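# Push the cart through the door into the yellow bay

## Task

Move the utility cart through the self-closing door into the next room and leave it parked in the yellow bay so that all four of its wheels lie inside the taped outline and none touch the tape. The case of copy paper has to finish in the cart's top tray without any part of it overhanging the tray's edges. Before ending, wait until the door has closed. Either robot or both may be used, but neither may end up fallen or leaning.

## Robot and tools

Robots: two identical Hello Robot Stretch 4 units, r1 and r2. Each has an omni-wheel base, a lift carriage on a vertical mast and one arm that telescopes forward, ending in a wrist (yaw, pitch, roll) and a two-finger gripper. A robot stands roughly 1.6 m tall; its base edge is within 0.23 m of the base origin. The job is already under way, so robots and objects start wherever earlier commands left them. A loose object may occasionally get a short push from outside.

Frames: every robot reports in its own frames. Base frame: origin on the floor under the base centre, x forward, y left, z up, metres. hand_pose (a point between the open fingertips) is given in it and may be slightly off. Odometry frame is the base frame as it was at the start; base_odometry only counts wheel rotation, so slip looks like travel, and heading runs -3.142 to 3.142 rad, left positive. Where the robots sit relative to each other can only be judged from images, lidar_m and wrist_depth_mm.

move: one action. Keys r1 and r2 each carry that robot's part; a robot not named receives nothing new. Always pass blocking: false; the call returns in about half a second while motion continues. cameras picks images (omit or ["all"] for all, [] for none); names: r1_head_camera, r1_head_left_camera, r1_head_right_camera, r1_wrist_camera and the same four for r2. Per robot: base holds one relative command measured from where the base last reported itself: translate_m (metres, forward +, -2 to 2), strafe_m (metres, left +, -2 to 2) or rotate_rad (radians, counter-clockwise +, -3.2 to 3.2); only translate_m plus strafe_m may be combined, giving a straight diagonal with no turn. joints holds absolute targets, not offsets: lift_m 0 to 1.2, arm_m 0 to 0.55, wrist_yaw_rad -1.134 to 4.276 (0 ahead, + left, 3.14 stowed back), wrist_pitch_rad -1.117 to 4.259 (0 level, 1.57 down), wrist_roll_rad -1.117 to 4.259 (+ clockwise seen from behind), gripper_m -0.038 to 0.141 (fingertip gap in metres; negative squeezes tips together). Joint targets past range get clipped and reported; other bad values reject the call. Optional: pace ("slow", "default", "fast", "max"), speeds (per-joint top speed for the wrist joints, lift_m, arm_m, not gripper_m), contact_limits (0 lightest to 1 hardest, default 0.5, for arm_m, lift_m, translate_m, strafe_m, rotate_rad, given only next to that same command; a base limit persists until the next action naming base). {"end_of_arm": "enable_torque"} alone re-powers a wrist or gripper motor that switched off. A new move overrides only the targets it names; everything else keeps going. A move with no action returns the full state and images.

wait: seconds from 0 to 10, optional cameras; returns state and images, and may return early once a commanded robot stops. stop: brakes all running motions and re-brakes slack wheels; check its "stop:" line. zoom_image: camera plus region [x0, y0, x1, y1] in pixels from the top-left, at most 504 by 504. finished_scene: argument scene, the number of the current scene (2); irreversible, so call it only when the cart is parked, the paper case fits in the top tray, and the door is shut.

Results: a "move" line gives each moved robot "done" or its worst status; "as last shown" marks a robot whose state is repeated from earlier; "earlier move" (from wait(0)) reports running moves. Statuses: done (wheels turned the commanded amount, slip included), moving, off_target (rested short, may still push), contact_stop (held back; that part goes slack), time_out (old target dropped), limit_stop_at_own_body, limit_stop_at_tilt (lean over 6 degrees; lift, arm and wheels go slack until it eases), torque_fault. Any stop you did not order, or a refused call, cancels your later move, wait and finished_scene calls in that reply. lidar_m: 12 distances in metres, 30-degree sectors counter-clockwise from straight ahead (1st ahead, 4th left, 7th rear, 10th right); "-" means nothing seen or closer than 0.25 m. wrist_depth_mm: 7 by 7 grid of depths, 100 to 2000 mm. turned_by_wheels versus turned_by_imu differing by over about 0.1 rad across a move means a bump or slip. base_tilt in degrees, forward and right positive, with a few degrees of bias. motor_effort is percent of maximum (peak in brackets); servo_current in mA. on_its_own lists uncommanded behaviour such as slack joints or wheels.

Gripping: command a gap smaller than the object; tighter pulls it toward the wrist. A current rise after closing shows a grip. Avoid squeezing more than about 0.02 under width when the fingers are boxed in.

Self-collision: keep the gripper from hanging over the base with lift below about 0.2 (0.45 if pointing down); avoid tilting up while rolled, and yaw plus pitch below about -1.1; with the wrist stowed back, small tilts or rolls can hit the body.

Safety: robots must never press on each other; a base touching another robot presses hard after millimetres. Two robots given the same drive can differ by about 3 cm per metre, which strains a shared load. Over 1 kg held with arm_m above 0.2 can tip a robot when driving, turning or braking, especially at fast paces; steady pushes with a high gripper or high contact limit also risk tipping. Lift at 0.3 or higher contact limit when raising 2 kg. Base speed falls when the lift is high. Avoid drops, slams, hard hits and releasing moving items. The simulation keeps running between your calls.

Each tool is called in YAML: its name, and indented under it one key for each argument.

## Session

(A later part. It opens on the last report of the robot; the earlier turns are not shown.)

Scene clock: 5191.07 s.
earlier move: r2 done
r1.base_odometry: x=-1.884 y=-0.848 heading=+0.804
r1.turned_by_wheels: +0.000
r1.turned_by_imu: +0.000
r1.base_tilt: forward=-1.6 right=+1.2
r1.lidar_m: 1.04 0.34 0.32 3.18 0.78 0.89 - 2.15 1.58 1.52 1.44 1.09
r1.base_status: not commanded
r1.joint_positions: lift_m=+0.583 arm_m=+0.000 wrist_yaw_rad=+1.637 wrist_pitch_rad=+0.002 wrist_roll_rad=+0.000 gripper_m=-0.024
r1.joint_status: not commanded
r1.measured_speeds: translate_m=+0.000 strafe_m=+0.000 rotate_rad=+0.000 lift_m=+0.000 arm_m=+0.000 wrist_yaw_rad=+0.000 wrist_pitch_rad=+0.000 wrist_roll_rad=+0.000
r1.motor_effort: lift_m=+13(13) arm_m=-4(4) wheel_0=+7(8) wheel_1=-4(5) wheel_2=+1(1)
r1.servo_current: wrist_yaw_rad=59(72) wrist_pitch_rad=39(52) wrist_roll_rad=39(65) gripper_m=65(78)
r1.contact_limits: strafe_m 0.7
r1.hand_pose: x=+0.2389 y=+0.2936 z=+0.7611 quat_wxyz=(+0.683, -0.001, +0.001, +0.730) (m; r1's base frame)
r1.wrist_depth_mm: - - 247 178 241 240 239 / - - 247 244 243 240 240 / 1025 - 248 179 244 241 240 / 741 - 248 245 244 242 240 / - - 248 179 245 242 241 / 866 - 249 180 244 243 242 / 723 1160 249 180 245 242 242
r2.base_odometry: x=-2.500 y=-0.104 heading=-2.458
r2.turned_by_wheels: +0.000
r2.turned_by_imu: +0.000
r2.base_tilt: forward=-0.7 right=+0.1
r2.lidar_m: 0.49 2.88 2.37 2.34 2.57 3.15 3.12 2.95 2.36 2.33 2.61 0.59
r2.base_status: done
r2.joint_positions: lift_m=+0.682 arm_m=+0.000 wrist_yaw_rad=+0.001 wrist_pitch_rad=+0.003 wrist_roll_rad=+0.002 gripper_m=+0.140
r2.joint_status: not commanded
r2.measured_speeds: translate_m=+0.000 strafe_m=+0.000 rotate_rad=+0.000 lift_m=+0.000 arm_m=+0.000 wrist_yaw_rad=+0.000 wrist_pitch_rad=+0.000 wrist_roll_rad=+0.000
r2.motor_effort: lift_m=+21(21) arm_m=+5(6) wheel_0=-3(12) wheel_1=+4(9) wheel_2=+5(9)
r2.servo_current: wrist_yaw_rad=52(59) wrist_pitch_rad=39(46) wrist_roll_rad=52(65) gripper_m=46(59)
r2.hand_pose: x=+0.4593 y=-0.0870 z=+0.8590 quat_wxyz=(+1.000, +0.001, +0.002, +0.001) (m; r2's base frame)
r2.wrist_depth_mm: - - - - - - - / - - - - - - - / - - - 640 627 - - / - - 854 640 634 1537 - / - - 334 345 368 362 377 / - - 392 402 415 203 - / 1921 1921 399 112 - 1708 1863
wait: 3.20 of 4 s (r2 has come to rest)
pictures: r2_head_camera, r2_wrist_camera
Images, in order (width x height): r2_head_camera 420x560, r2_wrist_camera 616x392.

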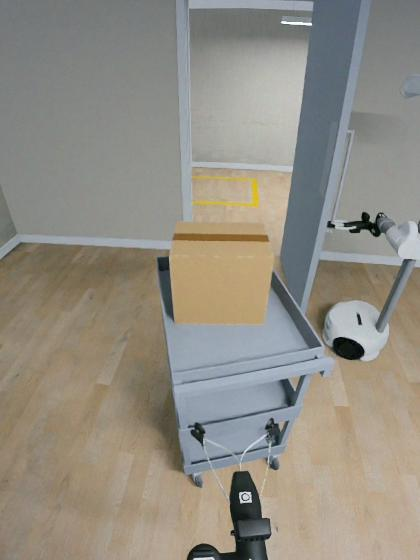

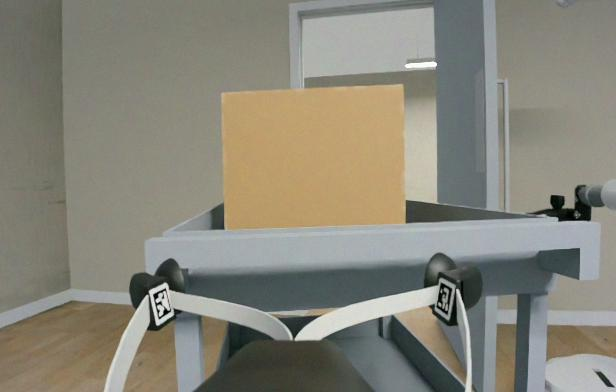

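move:
  blocking: false
  r2: {"base": {"translate_m": 0.04, "strafe_m": 0.04}, "pace": "slow"}
  cameras: []

wait:
  seconds: 2
  cameras: []

move:
  blocking: false
  r2: {"base": {"translate_m": 0.12}, "pace": "slow"}
  cameras: []

wait:
  seconds: 4
  cameras: ["r2_head_camera","r2_wrist_camera"]

Scene clock: 5202.13 s.
move: r2 moving
r1.base_odometry: x=-1.884 y=-0.848 heading=+0.804
r1.turned_by_wheels: +0.000
r1.turned_by_imu: +0.000
r1.base_tilt: forward=-1.5 right=+1.2
r1.lidar_m: 1.05 0.39 0.32 3.18 0.77 0.89 - 2.15 1.56 1.53 1.46 1.09
r1.base_status: not commanded
r1.joint_positions: lift_m=+0.583 arm_m=+0.000 wrist_yaw_rad=+1.637 wrist_pitch_rad=+0.002 wrist_roll_rad=+0.000 gripper_m=-0.024
r1.joint_status: not commanded
r1.measured_speeds: translate_m=+0.000 strafe_m=+0.000 rotate_rad=+0.000 lift_m=+0.000 arm_m=+0.000 wrist_yaw_rad=+0.000 wrist_pitch_rad=+0.000 wrist_roll_rad=+0.000
r1.motor_effort: lift_m=+13(13) arm_m=-4(4) wheel_0=+7(8) wheel_1=-4(4) wheel_2=+1(1)
r1.servo_current: wrist_yaw_rad=46(72) wrist_pitch_rad=39(52) wrist_roll_rad=59(65) gripper_m=65(72)
r1.contact_limits: strafe_m 0.7
r1.hand_pose: x=+0.2389 y=+0.2936 z=+0.7611 quat_wxyz=(+0.683, -0.001, +0.001, +0.730) (m; r1's base frame)
r1.wrist_depth_mm: - - 247 179 243 240 239 / - - 247 244 243 240 239 / 1042 - 247 179 243 240 240 / 750 - 248 245 244 242 241 / - - 248 179 244 243 241 / 854 - 249 180 244 243 241 / 723 1160 249 180 246 243 242
r2.base_odometry: x=-2.501 y=-0.117 heading=-2.458
r2.turned_by_wheels: +0.000
r2.turned_by_imu: +0.000
r2.base_tilt: forward=-0.6 right=+0.0
r2.lidar_m: 0.53 2.92 2.35 2.34 2.56 3.13 3.11 2.96 2.39 2.35 2.59 0.59
r2.base_status: translate_m moving; strafe_m moving
r2.joint_positions: lift_m=+0.682 arm_m=+0.000 wrist_yaw_rad=+0.001 wrist_pitch_rad=+0.003 wrist_roll_rad=+0.002 gripper_m=+0.140
r2.joint_status: not commanded
r2.measured_speeds: translate_m=+0.036 strafe_m=+0.036 rotate_rad=-0.002 lift_m=+0.000 arm_m=+0.000 wrist_yaw_rad=+0.000 wrist_pitch_rad=+0.000 wrist_roll_rad=+0.000
r2.motor_effort: lift_m=+20(21) arm_m=+5(5) wheel_0=-4(6) wheel_1=+9(9) wheel_2=-7(9)
r2.servo_current: wrist_yaw_rad=52(59) wrist_pitch_rad=46(52) wrist_roll_rad=46(52) gripper_m=52(59)
r2.hand_pose: x=+0.4593 y=-0.0870 z=+0.8590 quat_wxyz=(+1.000, +0.001, +0.002, +0.001) (m; r2's base frame)
r2.wrist_depth_mm: - - - - - - - / - - - - - - - / - - - 634 621 1499 - / - - - 640 621 1464 - / - - 324 334 366 355 364 / - - 384 392 399 203 - / 1983 1863 387 112 - 1756 445
pictures: none
No camera images: "cameras" was empty.

Scene clock: 5203.40 s.
earlier move: r2 done
r1.base_odometry: x=-1.884 y=-0.848 heading=+0.804
r1.turned_by_wheels: +0.000
r1.turned_by_imu: +0.000
r1.base_tilt: forward=-1.6 right=+1.2
r1.lidar_m: 1.02 0.35 0.27 3.17 0.76 0.91 - 2.12 1.56 1.52 1.48 1.09
r1.base_status: not commanded
r1.joint_positions: lift_m=+0.583 arm_m=+0.000 wrist_yaw_rad=+1.637 wrist_pitch_rad=+0.002 wrist_roll_rad=+0.000 gripper_m=-0.024
r1.joint_status: not commanded
r1.measured_speeds: translate_m=+0.000 strafe_m=+0.000 rotate_rad=+0.000 lift_m=+0.000 arm_m=+0.000 wrist_yaw_rad=+0.000 wrist_pitch_rad=+0.000 wrist_roll_rad=+0.000
r1.motor_effort: lift_m=+13(13) arm_m=-3(4) wheel_0=+8(8) wheel_1=-4(4) wheel_2=+1(1)
r1.servo_current: wrist_yaw_rad=46(72) wrist_pitch_rad=46(52) wrist_roll_rad=26(65) gripper_m=72(72)
r1.contact_limits: strafe_m 0.7
r1.hand_pose: x=+0.2389 y=+0.2936 z=+0.7611 quat_wxyz=(+0.683, -0.001, +0.001, +0.730) (m; r1's base frame)
r1.wrist_depth_mm: - - 246 178 242 241 239 / - - 247 244 243 240 239 / 1042 - 248 179 243 242 240 / 750 - 248 245 243 242 241 / - - 248 179 244 243 241 / 866 - 248 179 244 243 241 / 723 1138 249 180 245 243 242
r2.base_odometry: x=-2.506 y=-0.160 heading=-2.458
r2.turned_by_wheels: +0.000
r2.turned_by_imu: +0.000
r2.base_tilt: forward=-0.6 right=+0.1
r2.lidar_m: 0.51 2.86 2.32 2.30 2.55 3.20 3.13 2.99 2.41 2.38 2.64 0.54
r2.base_status: done
r2.joint_positions: lift_m=+0.682 arm_m=+0.000 wrist_yaw_rad=+0.001 wrist_pitch_rad=+0.003 wrist_roll_rad=+0.002 gripper_m=+0.140
r2.joint_status: not commanded
r2.measured_speeds: translate_m=+0.000 strafe_m=+0.000 rotate_rad=+0.000 lift_m=+0.000 arm_m=+0.000 wrist_yaw_rad=+0.000 wrist_pitch_rad=+0.000 wrist_roll_rad=+0.000
r2.motor_effort: lift_m=+20(21) arm_m=+6(6) wheel_0=-3(9) wheel_1=+3(9) wheel_2=-7(9)
r2.servo_current: wrist_yaw_rad=46(59) wrist_pitch_rad=39(52) wrist_roll_rad=59(59) gripper_m=52(59)
r2.hand_pose: x=+0.4593 y=-0.0870 z=+0.8590 quat_wxyz=(+1.000, +0.001, +0.002, +0.001) (m; r2's base frame)
r2.wrist_depth_mm: - - - - - - - / - - - 603 591 1430 - / - - - 603 585 1397 - / - - - 603 591 1464 - / - - 291 298 306 315 342 / - - 303 353 366 382 421 / - 1921 1708 112 - 1464 1808
wait: 1.27 of 2 s (r2 has come to rest)
pictures: none
No camera images: "cameras" was empty.

Scene clock: 5203.90 s.
move: r2 moving
r1.base_odometry: x=-1.884 y=-0.848 heading=+0.804
r1.turned_by_wheels: +0.000
r1.turned_by_imu: +0.000
r1.base_tilt: forward=-1.6 right=+1.2
r1.lidar_m: 1.04 0.35 0.31 3.17 0.78 0.88 - 2.13 1.57 1.49 1.47 1.08
r1.base_status: not commanded
r1.joint_positions: lift_m=+0.583 arm_m=+0.000 wrist_yaw_rad=+1.637 wrist_pitch_rad=+0.002 wrist_roll_rad=+0.000 gripper_m=-0.024
r1.joint_status: not commanded
r1.measured_speeds: translate_m=+0.000 strafe_m=+0.000 rotate_rad=+0.000 lift_m=+0.000 arm_m=+0.000 wrist_yaw_rad=+0.000 wrist_pitch_rad=+0.000 wrist_roll_rad=+0.000
r1.motor_effort: lift_m=+13(13) arm_m=-4(4) wheel_0=+7(8) wheel_1=-4(4) wheel_2=+1(1)
r1.servo_current: wrist_yaw_rad=65(72) wrist_pitch_rad=39(46) wrist_roll_rad=39(65) gripper_m=72(72)
r1.contact_limits: strafe_m 0.7
r1.hand_pose: x=+0.2389 y=+0.2936 z=+0.7611 quat_wxyz=(+0.683, -0.001, +0.001, +0.730) (m; r1's base frame)
r1.wrist_depth_mm: - - 247 179 243 241 238 / - - 247 244 243 241 239 / 1042 - 248 179 243 241 240 / 741 - 248 245 244 243 240 / - - 249 180 245 243 241 / 866 - 249 180 244 242 242 / 723 1138 249 180 245 242 242
r2.base_odometry: x=-2.515 y=-0.168 heading=-2.458
r2.turned_by_wheels: +0.000
r2.turned_by_imu: +0.000
r2.base_tilt: forward=-0.7 right=+0.0
r2.lidar_m: 0.49 2.88 2.34 2.30 2.54 3.19 3.15 2.98 2.42 2.38 2.63 0.55
r2.base_status: translate_m moving
r2.joint_positions: lift_m=+0.682 arm_m=+0.000 wrist_yaw_rad=+0.001 wrist_pitch_rad=+0.003 wrist_roll_rad=+0.002 gripper_m=+0.140
r2.joint_status: not commanded
r2.measured_speeds: translate_m=+0.048 strafe_m=+0.000 rotate_rad=-0.002 lift_m=+0.000 arm_m=+0.000 wrist_yaw_rad=+0.000 wrist_pitch_rad=+0.000 wrist_roll_rad=+0.000
r2.motor_effort: lift_m=+21(21) arm_m=+5(6) wheel_0=+7(11) wheel_1=+6(6) wheel_2=-9(12)
r2.servo_current: wrist_yaw_rad=59(59) wrist_pitch_rad=39(46) wrist_roll_rad=39(52) gripper_m=46(59)
r2.hand_pose: x=+0.4593 y=-0.0870 z=+0.8590 quat_wxyz=(+1.000, +0.001, +0.002, +0.001) (m; r2's base frame)
r2.wrist_depth_mm: - - - - - - - / - - - 591 580 1397 - / - - - 585 569 1430 - / - - - 591 574 - - / - - 279 287 296 306 338 / - - 277 345 355 370 382 / 1983 1921 1661 112 - 1397 1808
pictures: none
No camera images: "cameras" was empty.

Scene clock: 5205.87 s.
earlier move: r2 done
r1.base_odometry: x=-1.884 y=-0.848 heading=+0.804
r1.turned_by_wheels: +0.000
r1.turned_by_imu: +0.000
r1.base_tilt: forward=-1.6 right=+1.3
r1.lidar_m: 1.03 0.36 0.34 0.79 0.78 0.93 - 2.12 1.60 1.52 1.45 1.07
r1.base_status: not commanded
r1.joint_positions: lift_m=+0.583 arm_m=+0.000 wrist_yaw_rad=+1.637 wrist_pitch_rad=+0.002 wrist_roll_rad=+0.000 gripper_m=-0.024
r1.joint_status: not commanded
r1.measured_speeds: translate_m=+0.000 strafe_m=+0.000 rotate_rad=+0.000 lift_m=+0.000 arm_m=+0.000 wrist_yaw_rad=+0.000 wrist_pitch_rad=+0.000 wrist_roll_rad=+0.000
r1.motor_effort: lift_m=+13(13) arm_m=-4(4) wheel_0=+7(8) wheel_1=-4(5) wheel_2=+1(1)
r1.servo_current: wrist_yaw_rad=33(72) wrist_pitch_rad=39(52) wrist_roll_rad=52(65) gripper_m=72(78)
r1.contact_limits: strafe_m 0.7
r1.hand_pose: x=+0.2389 y=+0.2936 z=+0.7611 quat_wxyz=(+0.683, -0.001, +0.001, +0.730) (m; r1's base frame)
r1.wrist_depth_mm: - - 246 178 243 241 239 / - - 247 244 243 241 240 / 931 - 247 178 243 241 241 / - - 248 245 243 242 240 / - - 249 179 245 242 241 / - - 248 180 245 242 242 / - 741 248 180 246 243 242
r2.base_odometry: x=-2.598 y=-0.235 heading=-2.458
r2.turned_by_wheels: +0.000
r2.turned_by_imu: +0.001
r2.base_tilt: forward=-0.7 right=+0.1
r2.lidar_m: 0.46 2.76 2.31 2.29 2.52 3.29 3.26 3.02 2.43 2.41 1.54 0.53
r2.base_status: done
r2.joint_positions: lift_m=+0.682 arm_m=+0.000 wrist_yaw_rad=+0.000 wrist_pitch_rad=+0.003 wrist_roll_rad=+0.002 gripper_m=+0.140
r2.joint_status: not commanded
r2.measured_speeds: translate_m=+0.000 strafe_m=+0.000 rotate_rad=+0.000 lift_m=+0.000 arm_m=+0.000 wrist_yaw_rad=+0.000 wrist_pitch_rad=+0.000 wrist_roll_rad=+0.000
r2.motor_effort: lift_m=+21(21) arm_m=+6(6) wheel_0=+4(11) wheel_1=+6(9) wheel_2=-7(16)
r2.servo_current: wrist_yaw_rad=52(65) wrist_pitch_rad=46(52) wrist_roll_rad=46(65) gripper_m=52(59)
r2.hand_pose: x=+0.4592 y=-0.0874 z=+0.8590 quat_wxyz=(+1.000, +0.001, +0.002, +0.000) (m; r2's base frame)
r2.wrist_depth_mm: - - - - - - - / - - - 554 535 - - / - - 559 549 535 - - / - - 569 554 535 - - / - 303 267 265 259 264 270 / - 239 247 310 319 327 336 / 1983 309 820 112 - 1863 1756
wait: 1.97 of 4 s (r2 has come to rest)
pictures: r2_head_camera, r2_wrist_camera
Images, in order (width x height): r2_head_camera 420x560, r2_wrist_camera 616x392.

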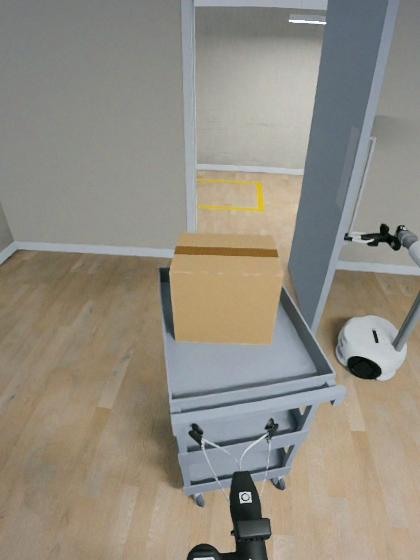

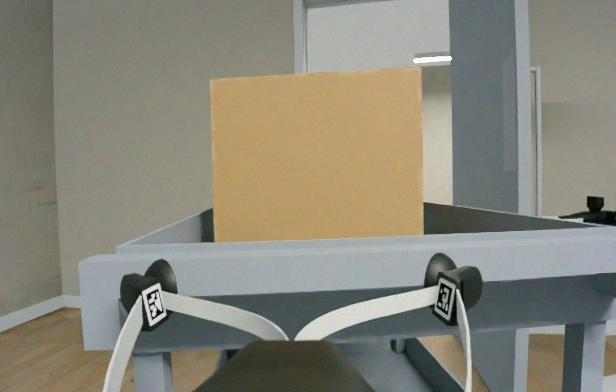

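move:
  blocking: false
  r2: {"base": {"translate_m": 0.14}, "pace": "slow"}
  cameras: []

wait:
  seconds: 4
  cameras: ["r2_head_camera","r2_wrist_camera"]

Scene clock: 5211.60 s.
move: r2 moving
r1.base_odometry: x=-1.884 y=-0.848 heading=+0.804
r1.turned_by_wheels: +0.000
r1.turned_by_imu: +0.000
r1.base_tilt: forward=-1.6 right=+1.2
r1.lidar_m: 1.06 0.36 0.33 0.81 0.78 0.93 - 2.13 1.58 1.51 1.46 1.09
r1.base_status: not commanded
r1.joint_positions: lift_m=+0.583 arm_m=+0.000 wrist_yaw_rad=+1.637 wrist_pitch_rad=+0.002 wrist_roll_rad=+0.000 gripper_m=-0.024
r1.joint_status: not commanded
r1.measured_speeds: translate_m=+0.000 strafe_m=+0.000 rotate_rad=+0.000 lift_m=+0.000 arm_m=+0.000 wrist_yaw_rad=+0.000 wrist_pitch_rad=+0.000 wrist_roll_rad=+0.000
r1.motor_effort: lift_m=+13(13) arm_m=-4(4) wheel_0=+7(8) wheel_1=-4(4) wheel_2=+1(1)
r1.servo_current: wrist_yaw_rad=65(65) wrist_pitch_rad=46(46) wrist_roll_rad=39(59) gripper_m=65(72)
r1.contact_limits: strafe_m 0.7
r1.hand_pose: x=+0.2389 y=+0.2936 z=+0.7611 quat_wxyz=(+0.683, -0.001, +0.001, +0.730) (m; r1's base frame)
r1.wrist_depth_mm: - - 246 178 242 241 238 / - - 247 245 243 241 240 / 917 - 247 179 244 242 239 / - - 248 246 243 242 241 / - - 248 179 244 243 241 / - 1160 249 179 244 243 241 / - 143 250 180 245 242 242
r2.base_odometry: x=-2.608 y=-0.243 heading=-2.458
r2.turned_by_wheels: +0.000
r2.turned_by_imu: +0.001
r2.base_tilt: forward=-0.7 right=+0.1
r2.lidar_m: 0.47 2.73 2.32 2.29 2.47 3.30 3.28 3.01 2.45 2.40 1.52 0.53
r2.base_status: translate_m moving
r2.joint_positions: lift_m=+0.682 arm_m=+0.000 wrist_yaw_rad=+0.000 wrist_pitch_rad=+0.003 wrist_roll_rad=+0.002 gripper_m=+0.140
r2.joint_status: not commanded
r2.measured_speeds: translate_m=+0.049 strafe_m=+0.000 rotate_rad=+0.000 lift_m=+0.000 arm_m=+0.000 wrist_yaw_rad=+0.000 wrist_pitch_rad=+0.000 wrist_roll_rad=+0.000
r2.motor_effort: lift_m=+21(21) arm_m=+5(5) wheel_0=+12(12) wheel_1=+7(8) wheel_2=-10(13)
r2.servo_current: wrist_yaw_rad=39(65) wrist_pitch_rad=46(46) wrist_roll_rad=46(52) gripper_m=46(59)
r2.hand_pose: x=+0.4592 y=-0.0874 z=+0.8590 quat_wxyz=(+1.000, +0.001, +0.002, +0.000) (m; r2's base frame)
r2.wrist_depth_mm: - - - - - - - / - - - 544 525 1983 - / - - 569 544 535 - - / - - 574 554 535 - - / - 301 266 262 257 262 267 / - 217 247 309 317 327 332 / 1921 307 809 112 - 1921 1756
pictures: none
No camera images: "cameras" was empty.

Scene clock: 5213.77 s.
earlier move: r2 done
r1.base_odometry: x=-1.884 y=-0.848 heading=+0.804
r1.turned_by_wheels: +0.000
r1.turned_by_imu: +0.000
r1.base_tilt: forward=-1.6 right=+1.2
r1.lidar_m: 1.01 0.34 0.31 0.83 0.82 1.02 - 2.12 1.57 1.51 1.48 1.10
r1.base_status: not commanded
r1.joint_positions: lift_m=+0.583 arm_m=+0.000 wrist_yaw_rad=+1.637 wrist_pitch_rad=+0.002 wrist_roll_rad=+0.000 gripper_m=-0.024
r1.joint_status: not commanded
r1.measured_speeds: translate_m=+0.000 strafe_m=+0.000 rotate_rad=+0.000 lift_m=+0.000 arm_m=+0.000 wrist_yaw_rad=+0.000 wrist_pitch_rad=+0.000 wrist_roll_rad=+0.000
r1.motor_effort: lift_m=+13(13) arm_m=-3(4) wheel_0=+7(8) wheel_1=-4(4) wheel_2=+1(1)
r1.servo_current: wrist_yaw_rad=52(72) wrist_pitch_rad=46(52) wrist_roll_rad=72(72) gripper_m=72(72)
r1.contact_limits: strafe_m 0.7
r1.hand_pose: x=+0.2389 y=+0.2936 z=+0.7611 quat_wxyz=(+0.683, -0.001, +0.001, +0.730) (m; r1's base frame)
r1.wrist_depth_mm: - - 246 179 243 240 239 / 842 - 246 244 243 241 239 / 831 1060 247 178 243 241 240 / - - 248 245 243 242 241 / - - 248 179 244 242 241 / - - 248 179 244 243 241 / - 135 249 180 246 243 242
r2.base_odometry: x=-2.707 y=-0.324 heading=-2.458
r2.turned_by_wheels: +0.000
r2.turned_by_imu: +0.001
r2.base_tilt: forward=-0.6 right=+0.0
r2.lidar_m: 0.44 0.43 2.29 2.27 2.50 3.42 3.39 3.04 2.43 2.42 1.36 0.53
r2.base_status: done
r2.joint_positions: lift_m=+0.682 arm_m=+0.000 wrist_yaw_rad=+0.001 wrist_pitch_rad=+0.003 wrist_roll_rad=+0.002 gripper_m=+0.140
r2.joint_status: not commanded
r2.measured_speeds: translate_m=+0.000 strafe_m=+0.000 rotate_rad=+0.000 lift_m=+0.000 arm_m=+0.000 wrist_yaw_rad=+0.000 wrist_pitch_rad=+0.000 wrist_roll_rad=+0.000
r2.motor_effort: lift_m=+20(21) arm_m=+5(6) wheel_0=+6(12) wheel_1=+5(10) wheel_2=-6(13)
r2.servo_current: wrist_yaw_rad=52(65) wrist_pitch_rad=39(46) wrist_roll_rad=52(59) gripper_m=52(59)
r2.hand_pose: x=+0.4593 y=-0.0870 z=+0.8590 quat_wxyz=(+1.000, +0.001, +0.002, +0.001) (m; r2's base frame)
r2.wrist_depth_mm: - - - - - - - / - - 559 530 - - - / - - 544 530 - - - / - - 549 535 - - - / 332 300 268 263 255 259 263 / 247 216 248 309 312 322 325 / 306 319 778 112 - 1808 338
wait: 2.17 of 4 s (r2 has come to rest)
pictures: r2_head_camera, r2_wrist_camera
Images, in order (width x height): r2_head_camera 420x560, r2_wrist_camera 616x392.

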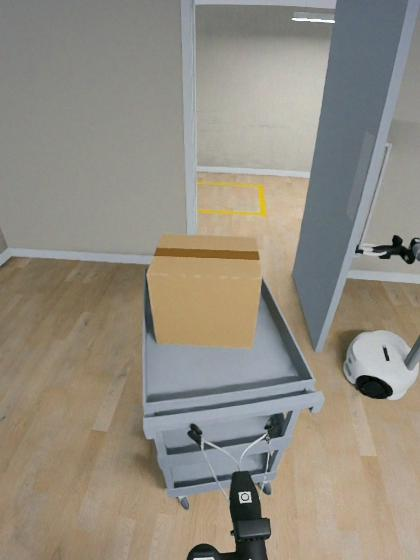

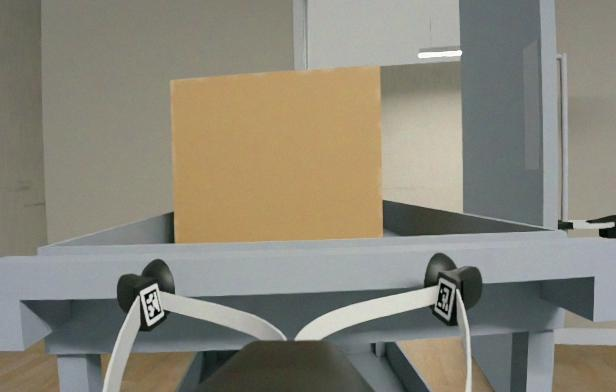

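zoom_image:
  camera: "r2_head_camera"
  region: [130, 380, 340, 530]

zoom_image:
  camera: "r2_head_camera"
  region: [140, 140, 420, 350]

Scaled by 2.400 from the camera's 420x560 image, which has a finer 1200x1600 frame.

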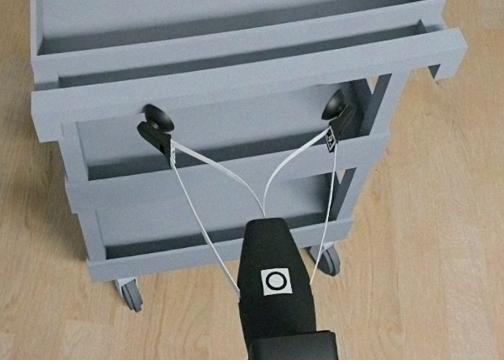

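Scaled by 1.800 from the camera's 420x560 image, which has a finer 1200x1600 frame.

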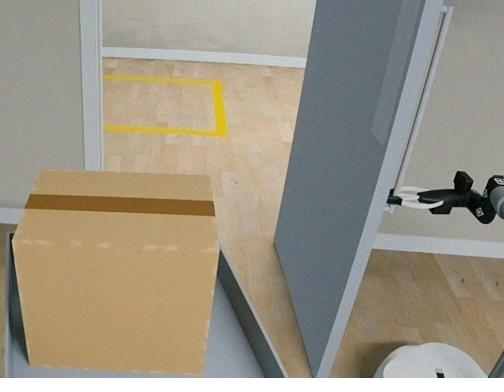

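move:
  blocking: false
  r2: {"base": {"translate_m": -0.12, "strafe_m": 0.9}}
  cameras: []

wait:
  seconds: 6
  cameras: ["r2_head_camera","r2_head_right_camera"]

Scene clock: 5308.83 s.
move: r2 moving
r1.base_odometry: x=-1.884 y=-0.848 heading=+0.804
r1.turned_by_wheels: +0.000
r1.turned_by_imu: +0.000
r1.base_tilt: forward=-1.6 right=+1.3
r1.lidar_m: 1.03 0.32 0.31 0.81 0.81 1.00 - 2.14 1.58 1.52 1.49 1.07
r1.base_status: not commanded
r1.joint_positions: lift_m=+0.583 arm_m=+0.000 wrist_yaw_rad=+1.637 wrist_pitch_rad=+0.002 wrist_roll_rad=+0.000 gripper_m=-0.024
r1.joint_status: not commanded
r1.measured_speeds: translate_m=+0.000 strafe_m=+0.000 rotate_rad=+0.000 lift_m=+0.000 arm_m=+0.000 wrist_yaw_rad=+0.000 wrist_pitch_rad=+0.000 wrist_roll_rad=+0.000
r1.motor_effort: lift_m=+13(13) arm_m=-3(4) wheel_0=+8(8) wheel_1=-4(4) wheel_2=+1(1)
r1.servo_current: wrist_yaw_rad=52(65) wrist_pitch_rad=33(52) wrist_roll_rad=39(65) gripper_m=72(72)
r1.contact_limits: strafe_m 0.7
r1.hand_pose: x=+0.2389 y=+0.2936 z=+0.7611 quat_wxyz=(+0.683, -0.001, +0.001, +0.730) (m; r1's base frame)
r1.wrist_depth_mm: - - 246 178 243 240 238 / 854 - 247 244 243 241 239 / 842 1060 248 179 244 242 240 / - - 248 245 245 242 240 / - - 248 179 245 242 240 / - - 248 180 244 243 242 / - 136 249 180 245 243 242
r2.base_odometry: x=-2.682 y=-0.347 heading=-2.457
r2.turned_by_wheels: +0.001
r2.turned_by_imu: +0.001
r2.base_tilt: forward=-0.6 right=+0.1
r2.lidar_m: 0.46 2.58 2.26 2.23 2.45 3.42 3.38 3.05 2.46 2.45 1.38 0.54
r2.base_status: translate_m moving; strafe_m moving
r2.joint_positions: lift_m=+0.682 arm_m=+0.000 wrist_yaw_rad=+0.001 wrist_pitch_rad=+0.003 wrist_roll_rad=+0.002 gripper_m=+0.140
r2.joint_status: not commanded
r2.measured_speeds: translate_m=-0.017 strafe_m=+0.132 rotate_rad=-0.005 lift_m=+0.000 arm_m=+0.000 wrist_yaw_rad=-0.002 wrist_pitch_rad=+0.000 wrist_roll_rad=+0.000
r2.motor_effort: lift_m=+21(21) arm_m=+5(6) wheel_0=-9(11) wheel_1=+12(12) wheel_2=+5(8)
r2.servo_current: wrist_yaw_rad=52(59) wrist_pitch_rad=39(46) wrist_roll_rad=52(59) gripper_m=46(52)
r2.hand_pose: x=+0.4592 y=-0.0873 z=+0.8590 quat_wxyz=(+1.000, +0.001, +0.002, +0.000) (m; r2's base frame)
r2.wrist_depth_mm: - - - - - - - / - - 569 544 - - - / - - 559 539 - - - / - - 564 544 530 - - / - 301 267 263 258 265 268 / 242 245 250 314 260 330 338 / 1921 310 707 112 - 1756 343
pictures: none
No camera images: "cameras" was empty.

Scene clock: 5312.77 s.
earlier move: r2 done
r1.base_odometry: x=-1.884 y=-0.848 heading=+0.804
r1.turned_by_wheels: +0.000
r1.turned_by_imu: +0.000
r1.base_tilt: forward=-1.6 right=+1.3
r1.lidar_m: 1.05 0.36 0.28 0.82 0.82 1.00 - 2.13 1.59 1.53 1.44 1.08
r1.base_status: not commanded
r1.joint_positions: lift_m=+0.583 arm_m=+0.000 wrist_yaw_rad=+1.637 wrist_pitch_rad=+0.002 wrist_roll_rad=+0.000 gripper_m=-0.024
r1.joint_status: not commanded
r1.measured_speeds: translate_m=+0.000 strafe_m=+0.000 rotate_rad=+0.000 lift_m=+0.000 arm_m=+0.000 wrist_yaw_rad=+0.000 wrist_pitch_rad=+0.000 wrist_roll_rad=+0.000
r1.motor_effort: lift_m=+13(13) arm_m=-4(4) wheel_0=+7(8) wheel_1=-4(4) wheel_2=+1(1)
r1.servo_current: wrist_yaw_rad=59(72) wrist_pitch_rad=39(52) wrist_roll_rad=52(72) gripper_m=78(78)
r1.contact_limits: strafe_m 0.7
r1.hand_pose: x=+0.2389 y=+0.2936 z=+0.7611 quat_wxyz=(+0.683, -0.001, +0.001, +0.730) (m; r1's base frame)
r1.wrist_depth_mm: - - 246 179 243 240 239 / 854 - 247 243 243 241 239 / 842 1042 248 179 243 241 240 / - - 248 245 245 242 240 / - - 249 179 244 242 241 / - - 248 180 244 242 242 / - 142 248 180 246 243 242
r2.base_odometry: x=-2.045 y=-0.945 heading=-2.457
r2.turned_by_wheels: +0.000
r2.turned_by_imu: +0.001
r2.base_tilt: forward=-0.7 right=+0.1
r2.lidar_m: 2.60 1.77 1.41 1.39 1.56 2.43 3.13 3.44 3.33 3.29 0.94 1.02
r2.base_status: done
r2.joint_positions: lift_m=+0.682 arm_m=+0.000 wrist_yaw_rad=+0.000 wrist_pitch_rad=+0.003 wrist_roll_rad=+0.002 gripper_m=+0.140
r2.joint_status: not commanded
r2.measured_speeds: translate_m=+0.000 strafe_m=+0.000 rotate_rad=+0.000 lift_m=+0.000 arm_m=+0.000 wrist_yaw_rad=+0.000 wrist_pitch_rad=+0.000 wrist_roll_rad=+0.000
r2.motor_effort: lift_m=+21(21) arm_m=+5(6) wheel_0=-2(14) wheel_1=+2(12) wheel_2=+6(8)
r2.servo_current: wrist_yaw_rad=39(59) wrist_pitch_rad=39(52) wrist_roll_rad=46(59) gripper_m=39(59)
r2.hand_pose: x=+0.4592 y=-0.0873 z=+0.8590 quat_wxyz=(+1.000, +0.001, +0.002, +0.000) (m; r2's base frame)
r2.wrist_depth_mm: - - - - - - - / - - - - - - - / - - - - - - - / - - - - - - - / - - - - - - - / - 216 - - - - - / - 1921 1921 112 - 1808 1008
wait: 3.93 of 6 s (r2 has come to rest)
pictures: r2_head_camera, r2_head_right_camera
Images, in order (width x height): r2_head_camera 420x560, r2_head_right_camera 420x672.

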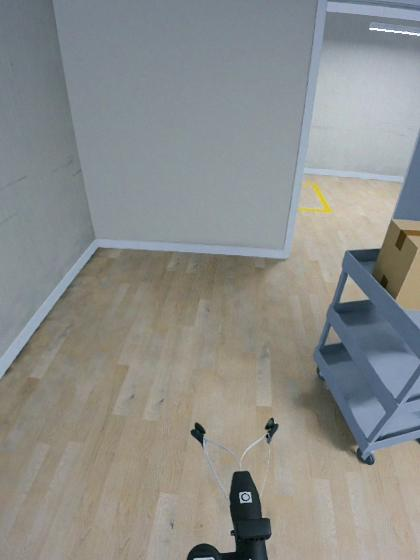

